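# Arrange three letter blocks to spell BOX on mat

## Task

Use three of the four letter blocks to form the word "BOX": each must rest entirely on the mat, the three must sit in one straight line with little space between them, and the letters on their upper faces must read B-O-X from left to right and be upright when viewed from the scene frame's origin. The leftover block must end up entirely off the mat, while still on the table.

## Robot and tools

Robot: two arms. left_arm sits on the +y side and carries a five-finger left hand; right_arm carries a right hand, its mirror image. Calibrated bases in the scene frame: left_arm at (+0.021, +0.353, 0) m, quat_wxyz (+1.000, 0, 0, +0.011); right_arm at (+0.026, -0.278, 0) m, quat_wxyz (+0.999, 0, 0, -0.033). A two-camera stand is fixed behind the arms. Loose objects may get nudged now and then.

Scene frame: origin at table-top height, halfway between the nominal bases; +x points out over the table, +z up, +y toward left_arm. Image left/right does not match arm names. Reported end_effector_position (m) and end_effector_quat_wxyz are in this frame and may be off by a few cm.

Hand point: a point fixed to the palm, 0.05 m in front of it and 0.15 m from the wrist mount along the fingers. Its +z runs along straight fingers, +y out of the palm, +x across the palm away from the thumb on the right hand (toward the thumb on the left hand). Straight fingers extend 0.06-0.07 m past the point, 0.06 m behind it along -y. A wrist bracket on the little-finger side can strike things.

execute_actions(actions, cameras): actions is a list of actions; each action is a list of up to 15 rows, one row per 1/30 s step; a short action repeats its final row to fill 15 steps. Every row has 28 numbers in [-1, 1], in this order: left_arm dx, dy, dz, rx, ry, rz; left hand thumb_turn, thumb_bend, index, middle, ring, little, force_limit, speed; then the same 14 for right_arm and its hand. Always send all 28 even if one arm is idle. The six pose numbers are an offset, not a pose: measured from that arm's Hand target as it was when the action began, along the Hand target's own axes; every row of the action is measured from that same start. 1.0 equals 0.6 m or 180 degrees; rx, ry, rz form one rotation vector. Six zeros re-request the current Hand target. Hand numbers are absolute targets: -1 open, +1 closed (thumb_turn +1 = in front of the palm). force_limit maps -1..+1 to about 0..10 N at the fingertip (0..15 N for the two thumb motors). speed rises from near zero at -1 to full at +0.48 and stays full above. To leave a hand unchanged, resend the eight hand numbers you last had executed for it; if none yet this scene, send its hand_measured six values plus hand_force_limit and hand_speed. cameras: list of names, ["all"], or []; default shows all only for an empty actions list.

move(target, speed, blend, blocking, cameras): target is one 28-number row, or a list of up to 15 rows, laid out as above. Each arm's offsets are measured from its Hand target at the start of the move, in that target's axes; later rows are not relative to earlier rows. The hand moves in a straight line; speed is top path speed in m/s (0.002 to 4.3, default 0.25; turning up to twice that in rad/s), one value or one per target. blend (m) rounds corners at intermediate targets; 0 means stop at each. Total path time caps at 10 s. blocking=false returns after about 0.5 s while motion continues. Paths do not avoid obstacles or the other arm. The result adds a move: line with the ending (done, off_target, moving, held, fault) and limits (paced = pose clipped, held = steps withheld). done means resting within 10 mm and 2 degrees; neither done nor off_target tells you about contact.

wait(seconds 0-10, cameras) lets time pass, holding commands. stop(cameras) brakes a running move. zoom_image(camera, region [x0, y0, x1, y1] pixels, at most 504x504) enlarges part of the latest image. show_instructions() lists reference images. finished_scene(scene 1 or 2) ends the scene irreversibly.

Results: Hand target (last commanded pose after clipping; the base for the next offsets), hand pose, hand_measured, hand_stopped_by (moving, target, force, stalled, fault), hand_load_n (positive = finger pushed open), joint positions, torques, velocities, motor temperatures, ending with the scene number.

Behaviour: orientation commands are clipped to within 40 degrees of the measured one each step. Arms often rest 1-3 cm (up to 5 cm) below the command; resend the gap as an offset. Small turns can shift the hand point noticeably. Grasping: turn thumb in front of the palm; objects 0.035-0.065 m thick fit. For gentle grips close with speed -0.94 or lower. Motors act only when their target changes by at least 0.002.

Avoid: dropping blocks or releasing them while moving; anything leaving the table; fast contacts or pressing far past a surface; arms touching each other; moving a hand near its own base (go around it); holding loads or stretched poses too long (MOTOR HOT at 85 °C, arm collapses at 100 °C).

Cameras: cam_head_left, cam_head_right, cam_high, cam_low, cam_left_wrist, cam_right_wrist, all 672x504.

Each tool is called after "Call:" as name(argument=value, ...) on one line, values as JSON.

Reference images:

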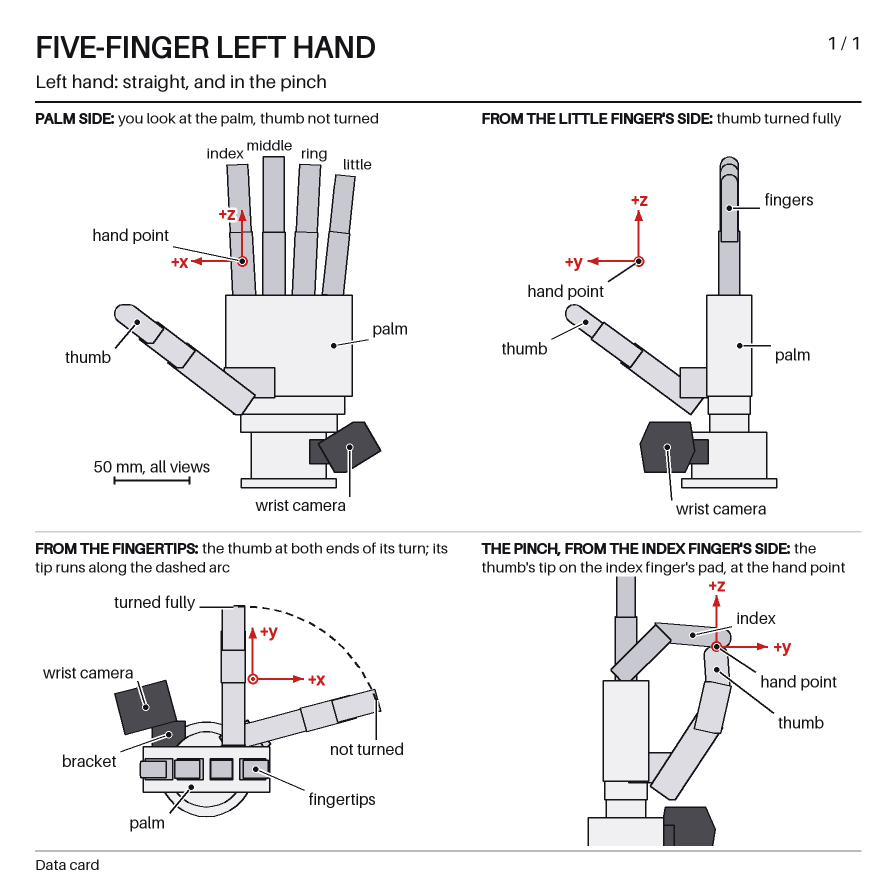

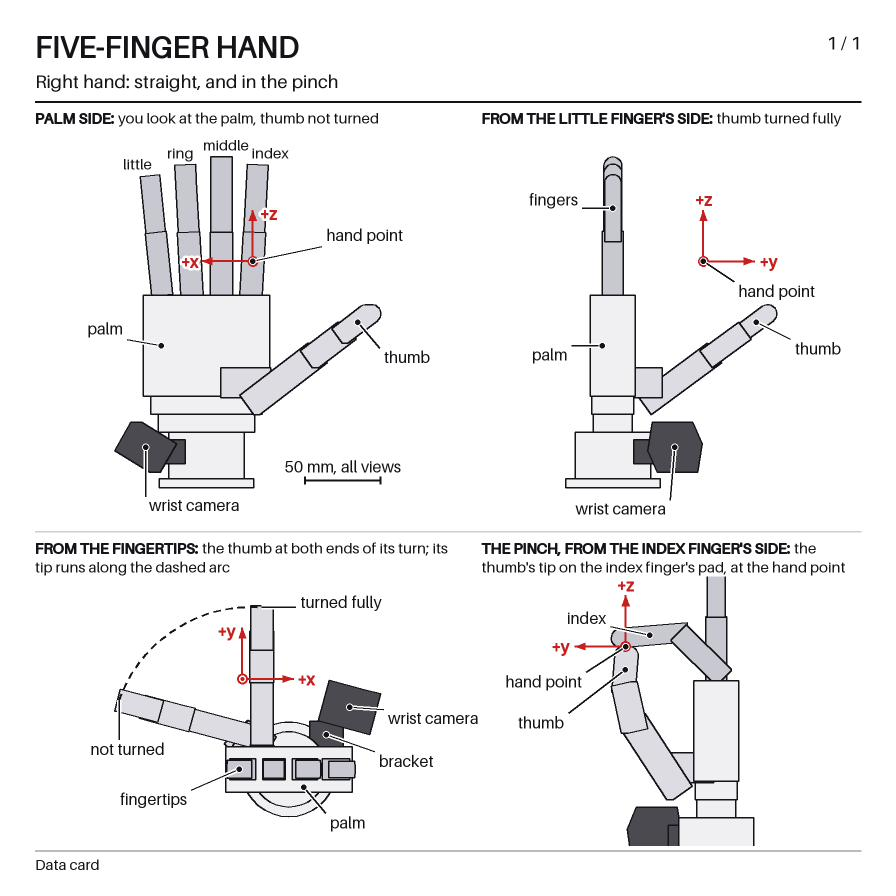

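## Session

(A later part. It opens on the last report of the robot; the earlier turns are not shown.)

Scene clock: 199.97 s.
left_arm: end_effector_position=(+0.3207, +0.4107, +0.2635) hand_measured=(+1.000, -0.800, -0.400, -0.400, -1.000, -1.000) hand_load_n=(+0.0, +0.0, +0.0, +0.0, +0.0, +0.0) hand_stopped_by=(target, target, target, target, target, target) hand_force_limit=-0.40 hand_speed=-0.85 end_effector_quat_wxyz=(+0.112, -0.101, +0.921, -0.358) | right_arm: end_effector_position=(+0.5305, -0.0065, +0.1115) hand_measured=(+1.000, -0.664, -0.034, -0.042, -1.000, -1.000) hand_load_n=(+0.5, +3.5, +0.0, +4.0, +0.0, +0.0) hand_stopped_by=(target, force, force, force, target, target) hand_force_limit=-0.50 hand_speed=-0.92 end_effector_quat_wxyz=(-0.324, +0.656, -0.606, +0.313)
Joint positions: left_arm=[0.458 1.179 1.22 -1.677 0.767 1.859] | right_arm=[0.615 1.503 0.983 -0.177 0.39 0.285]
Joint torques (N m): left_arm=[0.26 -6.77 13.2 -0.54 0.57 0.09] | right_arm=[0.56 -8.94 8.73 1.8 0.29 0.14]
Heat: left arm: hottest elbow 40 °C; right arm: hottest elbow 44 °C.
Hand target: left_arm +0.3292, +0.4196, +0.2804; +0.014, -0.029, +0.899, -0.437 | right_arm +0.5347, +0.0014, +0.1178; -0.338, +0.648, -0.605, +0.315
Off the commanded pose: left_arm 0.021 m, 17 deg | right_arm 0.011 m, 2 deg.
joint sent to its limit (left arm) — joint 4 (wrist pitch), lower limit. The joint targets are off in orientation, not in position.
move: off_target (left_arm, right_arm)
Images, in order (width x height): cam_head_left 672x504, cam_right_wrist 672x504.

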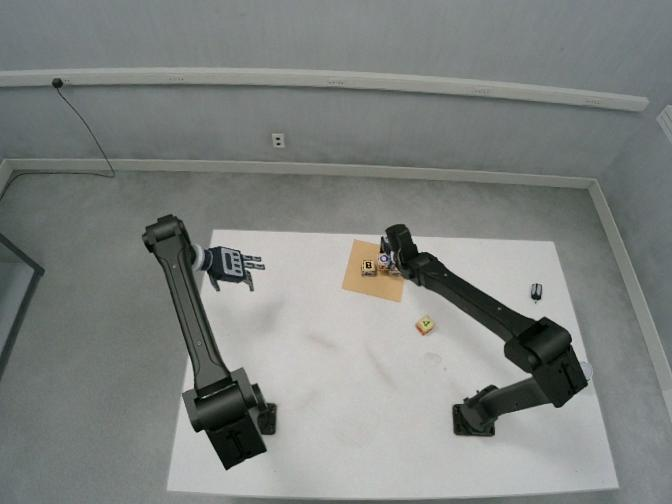

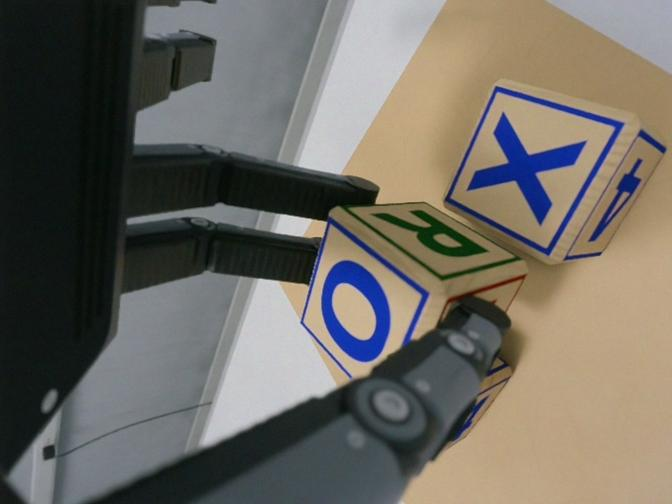

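Call:
move(target=[0,0,0,0,0,0,1,-0.8,-0.4,-0.4,-1,-1,-0.4,-0.85,0,0.0762,0.0517,0,0,0,1,-0.2,0.1,0.1,-1,-1,-0.5,-0.92], speed=0.06, cameras=["cam_right_wrist","cam_head_left"])

Call:
zoom_image(camera="cam_head_left", region=[350, 240, 410, 290])

Scene clock: 201.70 s.
left_arm: end_effector_position=(+0.3207, +0.4107, +0.2635) hand_measured=(+1.000, -0.800, -0.400, -0.400, -1.000, -1.000) hand_load_n=(+0.0, +0.0, +0.0, +0.0, +0.0, +0.0) hand_stopped_by=(target, target, target, target, target, target) hand_force_limit=-0.40 hand_speed=-0.85 end_effector_quat_wxyz=(+0.112, -0.101, +0.921, -0.358) | right_arm: end_effector_position=(+0.5334, -0.0051, +0.0665) hand_measured=(+1.000, -0.664, -0.034, -0.042, -1.000, -1.000) hand_load_n=(+0.0, +3.0, +0.0, +3.5, +0.0, +0.0) hand_stopped_by=(target, force, force, force, target, target) hand_force_limit=-0.50 hand_speed=-0.92 end_effector_quat_wxyz=(-0.332, +0.651, -0.605, +0.317)
Joint positions: left_arm=[0.458 1.179 1.22 -1.677 0.767 1.859] | right_arm=[0.615 1.579 0.919 -0.017 0.392 0.285]
Joint torques (N m): left_arm=[0.15 -6.71 13.2 -0.55 0.57 0.1] | right_arm=[1.2 -8.35 7.61 1.92 0.22 0.12]
Heat: left arm: hottest elbow 40 °C; right arm: hottest elbow 44 °C.
Hand target: left_arm +0.3292, +0.4196, +0.2804; +0.014, -0.029, +0.899, -0.437 | right_arm +0.5338, +0.0013, +0.0623; -0.338, +0.648, -0.605, +0.315
Off the commanded pose: left_arm 0.021 m, 17 deg | right_arm 0.008 m, 1 deg.
joint sent to its limit (left arm) — joint 4 (wrist pitch), lower limit. The joint targets are off in orientation, not in position.
move: off_target (left_arm)
Images, in order (width x height): cam_head_left 672x504, cam_right_wrist 672x504.

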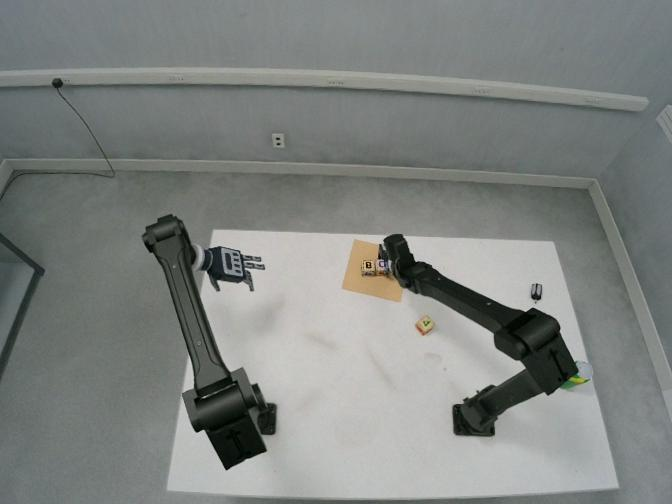

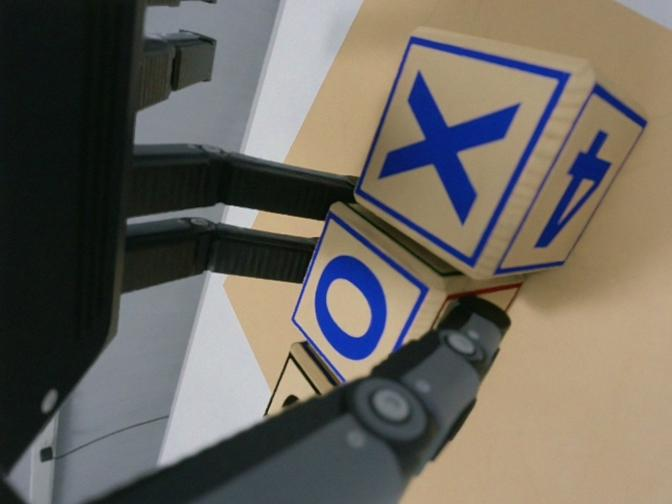

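Scaled by 8.400.

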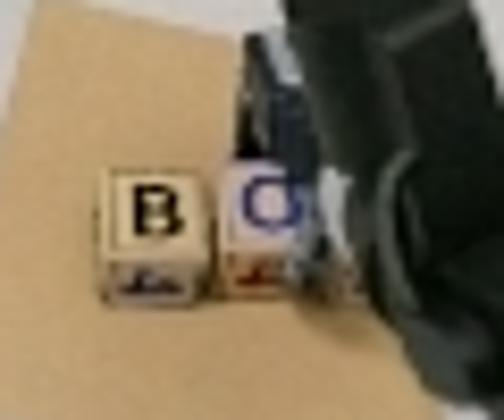

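Call:
move(target=[0,0,0,0,0,0,1,-0.8,-0.4,-0.4,-1,-1,-0.4,-0.85,-0.0006,0.0184,0.0027,0,0,0,1,-0.2,0.1,0.1,-1,-1,-0.5,-0.92], speed=0.05, cameras=["cam_right_wrist","cam_head_left"])

Call:
zoom_image(camera="cam_head_left", region=[350, 240, 410, 290])

Scene clock: 204.07 s.
left_arm: end_effector_position=(+0.3207, +0.4107, +0.2635) hand_measured=(+1.000, -0.800, -0.400, -0.400, -1.000, -1.000) hand_load_n=(+0.0, +0.0, +0.0, +0.0, +0.0, +0.0) hand_stopped_by=(target, target, target, target, target, target) hand_force_limit=-0.40 hand_speed=-0.85 end_effector_quat_wxyz=(+0.112, -0.101, +0.921, -0.358) | right_arm: end_effector_position=(+0.5331, -0.0047, +0.0649) hand_measured=(+1.000, -0.664, -0.034, -0.042, -1.000, -1.000) hand_load_n=(+0.0, +2.5, +0.0, +3.0, +0.0, +0.0) hand_stopped_by=(target, force, force, force, target, target) hand_force_limit=-0.50 hand_speed=-0.92 end_effector_quat_wxyz=(-0.339, +0.646, -0.604, +0.321)
Joint positions: left_arm=[0.458 1.179 1.22 -1.677 0.767 1.859] | right_arm=[0.618 1.579 0.903 0.018 0.399 0.286]
Joint torques (N m): left_arm=[0.15 -6.77 13.19 -0.54 0.57 0.1] | right_arm=[1.61 -7.59 6.89 1.62 0.1 0.18]
Heat: left arm: hottest elbow 40 °C; right arm: hottest elbow 43 °C.
Hand target: left_arm +0.3292, +0.4196, +0.2804; +0.014, -0.029, +0.899, -0.437 | right_arm +0.5289, +0.0013, +0.0523; -0.338, +0.648, -0.605, +0.315
Off the commanded pose: left_arm 0.021 m, 17 deg | right_arm 0.015 m, 1 deg.
joint sent to its limit (left arm) — joint 4 (wrist pitch), lower limit. The joint targets are off in orientation, not in position.
move: off_target (left_arm, right_arm)
Images, in order (width x height): cam_head_left 672x504, cam_right_wrist 672x504.

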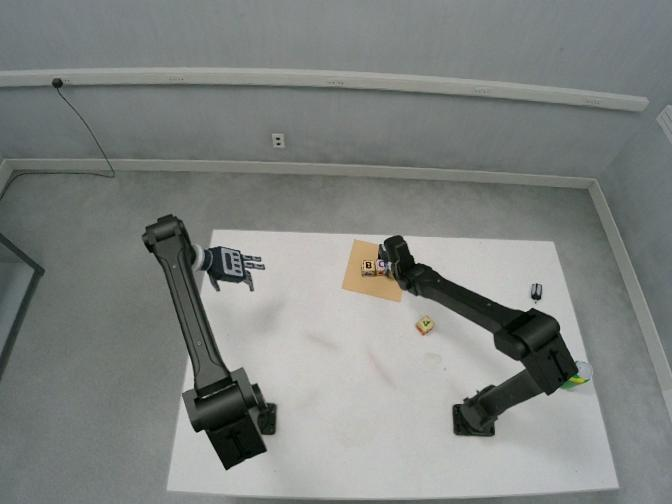

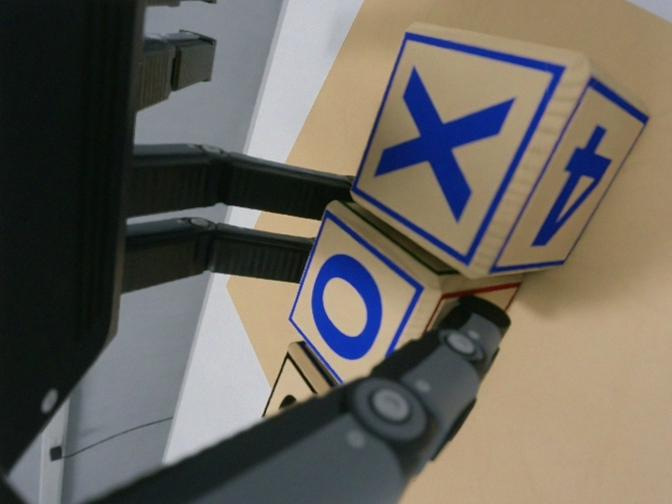

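Scaled by 8.400.

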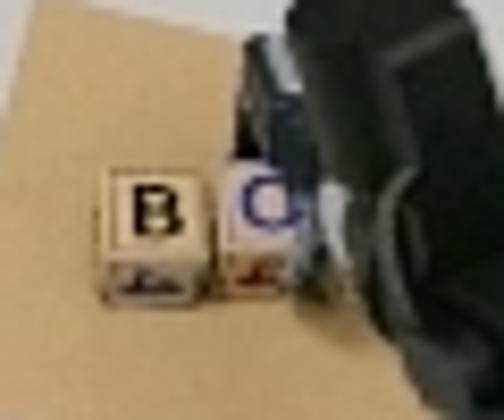

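Call:
move(target=[0,0,0,0,0,0,1,-0.8,-0.4,-0.4,-1,-1,-0.4,-0.85,0.0008,-0.0217,-0.0047,0,0,0,1,-0.85,-0.4,-0.4,-1,-1,-0.5,-0.85], speed=0.02, cameras=["cam_right_wrist","cam_head_left"])

Scene clock: 205.50 s.
left_arm: end_effector_position=(+0.3207, +0.4107, +0.2635) hand_measured=(+1.000, -0.800, -0.400, -0.400, -1.000, -1.000) hand_load_n=(+0.0, +0.0, +0.0, +0.0, +0.0, +0.5) hand_stopped_by=(target, target, target, target, target, target) hand_force_limit=-0.40 hand_speed=-0.85 end_effector_quat_wxyz=(+0.112, -0.101, +0.921, -0.358) | right_arm: end_effector_position=(+0.5290, -0.0055, +0.0554) hand_measured=(+1.000, -0.850, -0.400, -0.400, -1.000, -1.000) hand_load_n=(+0.0, +0.0, +0.0, +0.0, +0.0, +0.0) hand_stopped_by=(target, target, target, target, target, target) hand_force_limit=-0.50 hand_speed=-0.85 end_effector_quat_wxyz=(-0.330, +0.652, -0.605, +0.316)
Joint positions: left_arm=[0.458 1.179 1.22 -1.677 0.767 1.859] | right_arm=[0.62 1.59 0.9 0.008 0.396 0.287]
Joint torques (N m): left_arm=[0.15 -6.77 13.22 -0.57 0.57 0.1] | right_arm=[0.21 -9.82 8.77 0.59 0.06 0.12]
Heat: left arm: hottest elbow 40 °C; right arm: hottest elbow 43 °C.
Hand target: left_arm +0.3292, +0.4196, +0.2804; +0.014, -0.029, +0.899, -0.437 | right_arm +0.5340, +0.0011, +0.0646; -0.338, +0.648, -0.605, +0.315
Off the commanded pose: left_arm 0.021 m, 17 deg | right_arm 0.012 m, 1 deg.
joint sent to its limit (left arm) — joint 4 (wrist pitch), lower limit. The joint targets are off in orientation, not in position.
move: off_target (left_arm, right_arm)
Images, in order (width x height): cam_head_left 672x504, cam_right_wrist 672x504.

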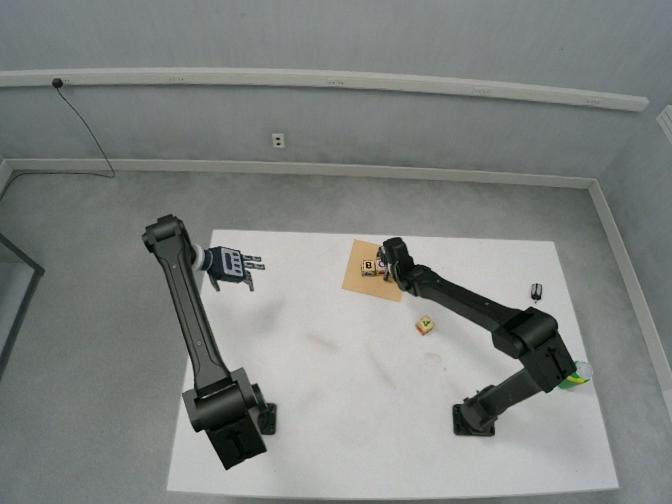

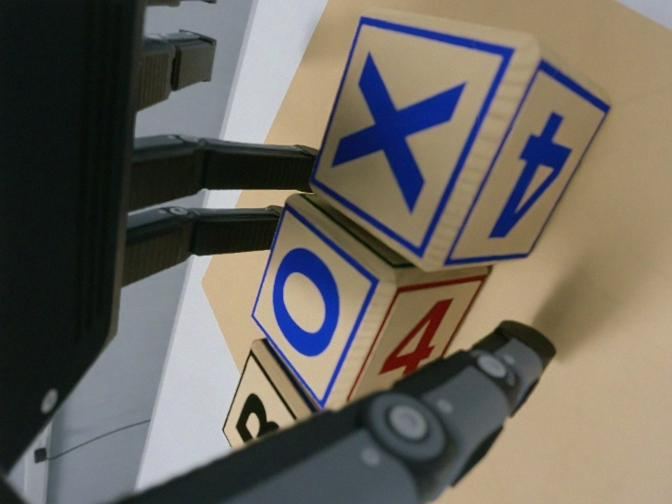

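Call:
move(target=[[0,0,0,0,0,0,1,-0.8,-0.4,-0.4,-1,-1,-0.4,-0.85,0,0,0,0,0,0,1,-0.85,-1,-1,-1,-1,-0.5,-0.6],[0,0,0,0,0,0,1,-0.8,-0.4,-0.4,-1,-1,-0.4,-0.85,0,-0.2048,-0.143,0,0,0,1,-0.85,-1,-1,-1,-1,-0.5,-0.6],[0,0,0,0,0,0,1,-0.8,-0.4,-0.4,-1,-1,-0.4,-0.85,0.25,-0.12,-0.32,0,0,0,1,-0.85,-1,-1,-1,-1,-0.5,-0.6]], speed=[0.1,0.12,0.25], blend=[0,0.02,0], cameras=["cam_right_wrist","cam_head_left"])

Call:
zoom_image(camera="cam_head_left", region=[350, 240, 410, 290])

Scene clock: 209.60 s.
left_arm: end_effector_position=(+0.3207, +0.4107, +0.2635) hand_measured=(+1.000, -0.800, -0.400, -0.400, -1.000, -1.000) hand_load_n=(+0.0, +0.0, +0.0, +0.0, +0.0, +0.0) hand_stopped_by=(target, target, target, target, target, target) hand_force_limit=-0.40 hand_speed=-0.85 end_effector_quat_wxyz=(+0.112, -0.101, +0.921, -0.358) | right_arm: end_effector_position=(+0.4302, -0.1530, +0.2329) hand_measured=(+1.000, -0.850, -1.000, -1.000, -1.000, -1.000) hand_load_n=(+0.0, +0.0, +0.0, -0.5, +0.0, +0.0) hand_stopped_by=(target, target, target, target, target, target) hand_force_limit=-0.50 hand_speed=-0.60 end_effector_quat_wxyz=(-0.342, +0.645, -0.607, +0.313)
Joint positions: left_arm=[0.458 1.179 1.22 -1.677 0.767 1.859] | right_arm=[0.359 0.941 0.834 -0.511 0.18 0.139]
Joint torques (N m): left_arm=[0.15 -6.77 13.23 -0.57 0.57 0.1] | right_arm=[0.15 -2.78 9.8 0.73 -0.08 -0.12]
Heat: left arm: hottest elbow 41 °C; right arm: hottest elbow 44 °C.
Hand target: left_arm +0.3292, +0.4196, +0.2804; +0.014, -0.029, +0.899, -0.437 | right_arm +0.4286, -0.1567, +0.2334; -0.338, +0.648, -0.605, +0.315
Off the commanded pose: left_arm 0.021 m, 17 deg | right_arm 0.004 m, 1 deg.
joint sent to its limit (left arm) — joint 4 (wrist pitch), lower limit. The joint targets are off in orientation, not in position.
move: off_target (left_arm)
Images, in order (width x height): cam_head_left 672x504, cam_right_wrist 672x504.

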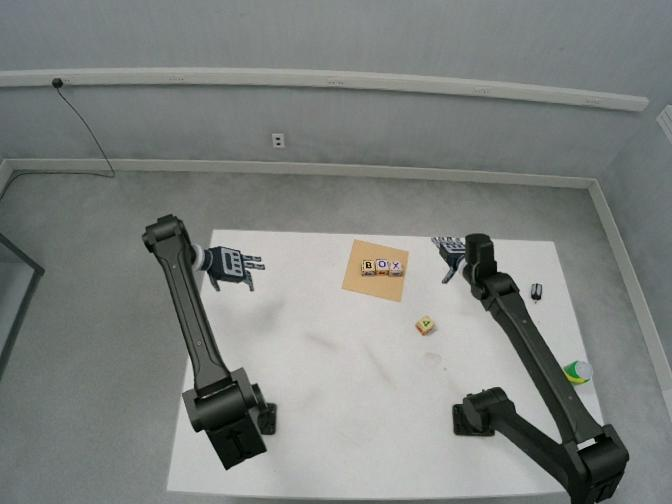

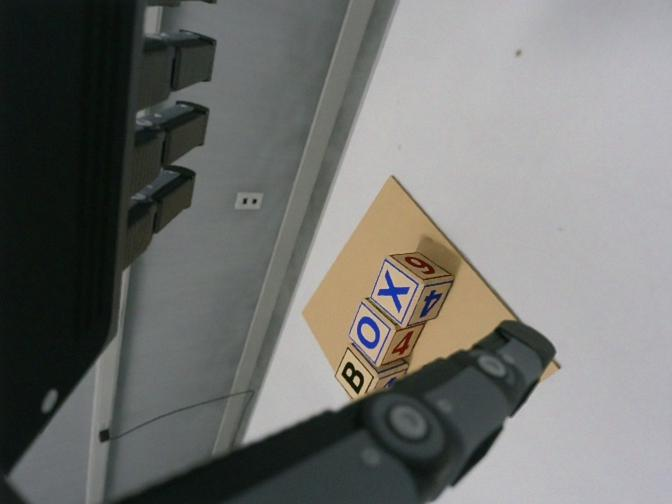

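Scaled by 8.400.

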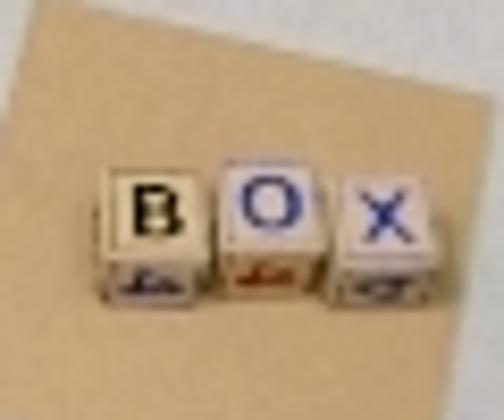

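Call:
execute_actions(actions=[], cameras=["all"])

Call:
zoom_image(camera="cam_right_wrist", region=[310, 230, 470, 410])

Call:
zoom_image(camera="cam_head_right", region=[330, 235, 410, 305])

Scene clock: 209.83 s.
left_arm: end_effector_position=(+0.3207, +0.4107, +0.2635) hand_measured=(+1.000, -0.800, -0.400, -0.400, -1.000, -1.000) hand_load_n=(+0.0, +0.0, +0.0, +0.0, +0.0, +0.0) hand_stopped_by=(target, target, target, target, target, target) hand_force_limit=-0.40 hand_speed=-0.85 end_effector_quat_wxyz=(+0.112, -0.101, +0.921, -0.358) | right_arm: end_effector_position=(+0.4302, -0.1531, +0.2329) hand_measured=(+1.000, -0.850, -1.000, -1.000, -1.000, -1.000) hand_load_n=(+0.0, +0.0, +0.0, +0.0, +0.0, +0.0) hand_stopped_by=(target, target, target, target, target, target) hand_force_limit=-0.50 hand_speed=-0.60 end_effector_quat_wxyz=(-0.342, +0.645, -0.607, +0.313)
Joint positions: left_arm=[0.458 1.179 1.22 -1.677 0.767 1.859] | right_arm=[0.359 0.941 0.834 -0.511 0.18 0.139]
Joint velocities: within noise
Joint torques (N m): left_arm=[0.21 -6.77 13.23 -0.54 0.57 0.1] | right_arm=[0.79 -2.67 9.96 1.02 -0.05 -0.1]
Motor temperatures (°C): left_arm=[31 37 41 32 27 28] | right_arm=[31 33 44 29 27 28]
Heat: left arm: hottest elbow 41 °C; right arm: hottest elbow 44 °C.
Hand target: left_arm +0.3292, +0.4196, +0.2804; +0.014, -0.029, +0.899, -0.437 | right_arm +0.4286, -0.1567, +0.2334; -0.338, +0.648, -0.605, +0.315
Off the commanded pose: left_arm 0.021 m, 17 deg | right_arm 0.004 m, 1 deg.

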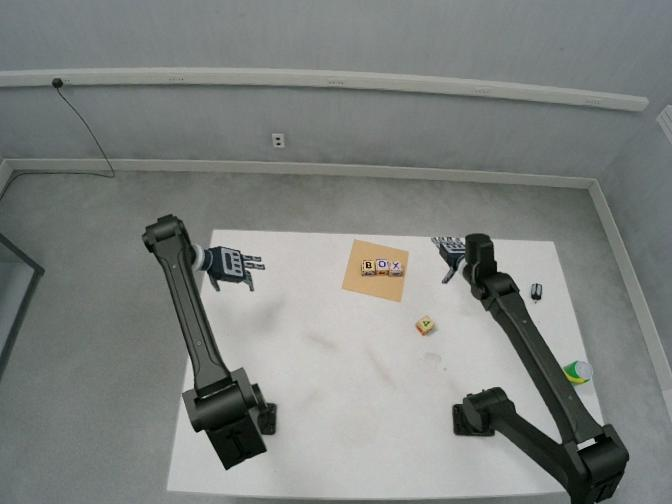

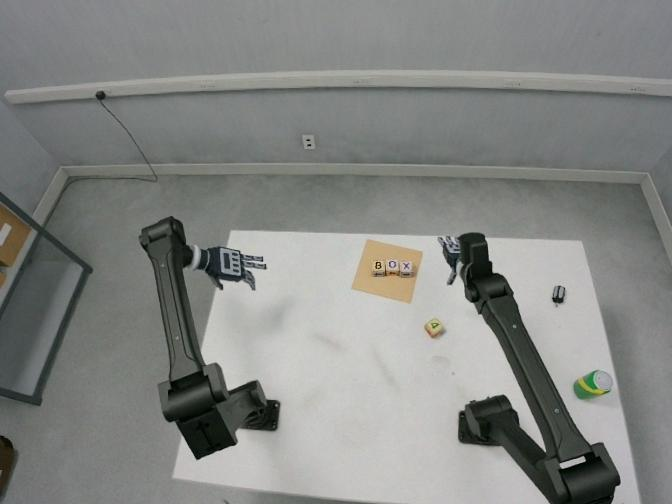

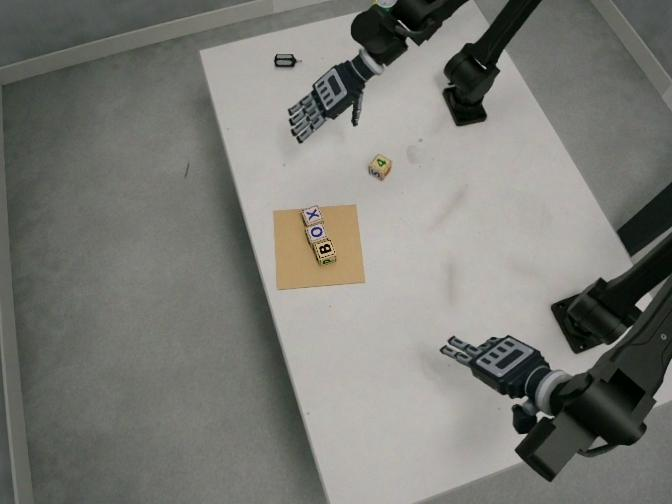

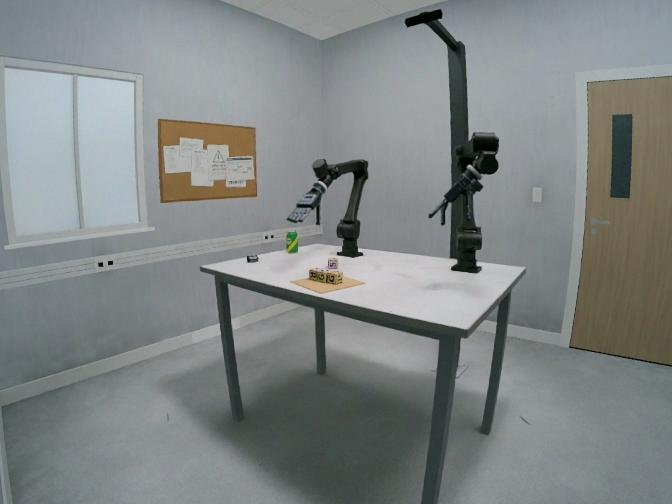

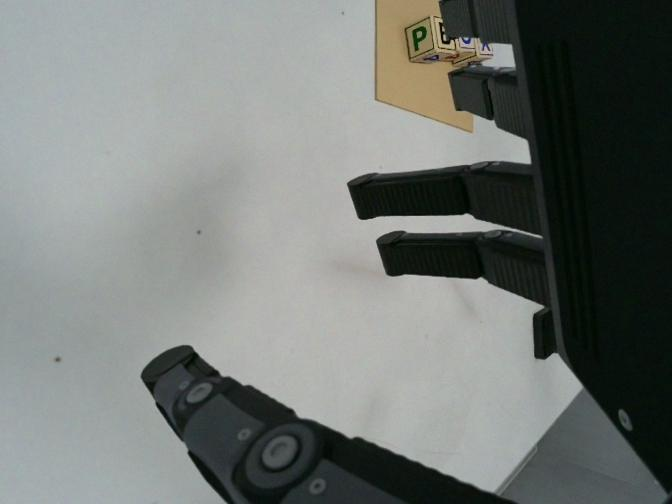

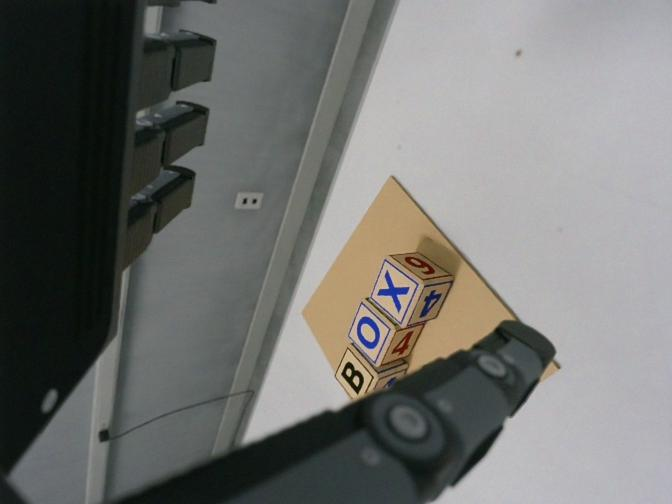

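Scaled by 2.800.

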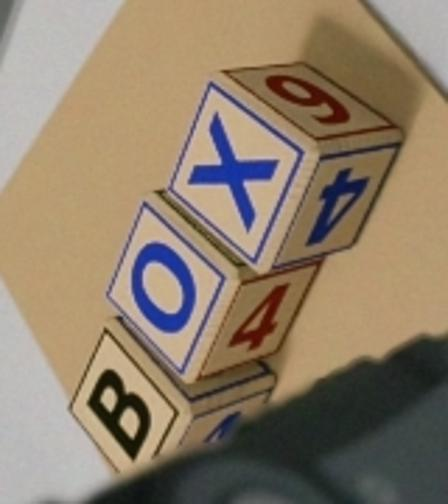

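Scaled by 6.300.

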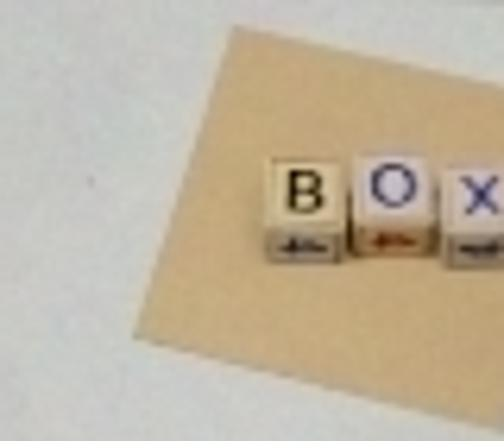

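Call:
zoom_image(camera="cam_right_wrist", region=[340, 290, 420, 370])

Call:
zoom_image(camera="cam_high", region=[270, 195, 360, 295])

Scaled by 6.300.

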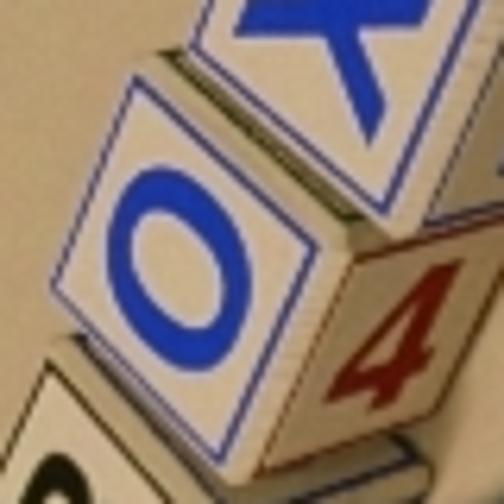

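Scaled by 5.040.

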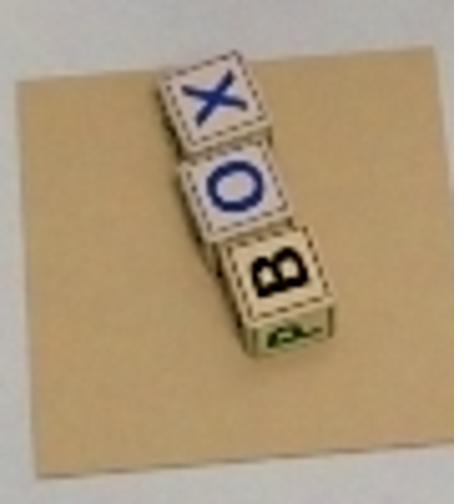

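Call:
finished_scene(scene=1)

The scene is finished: the task was done.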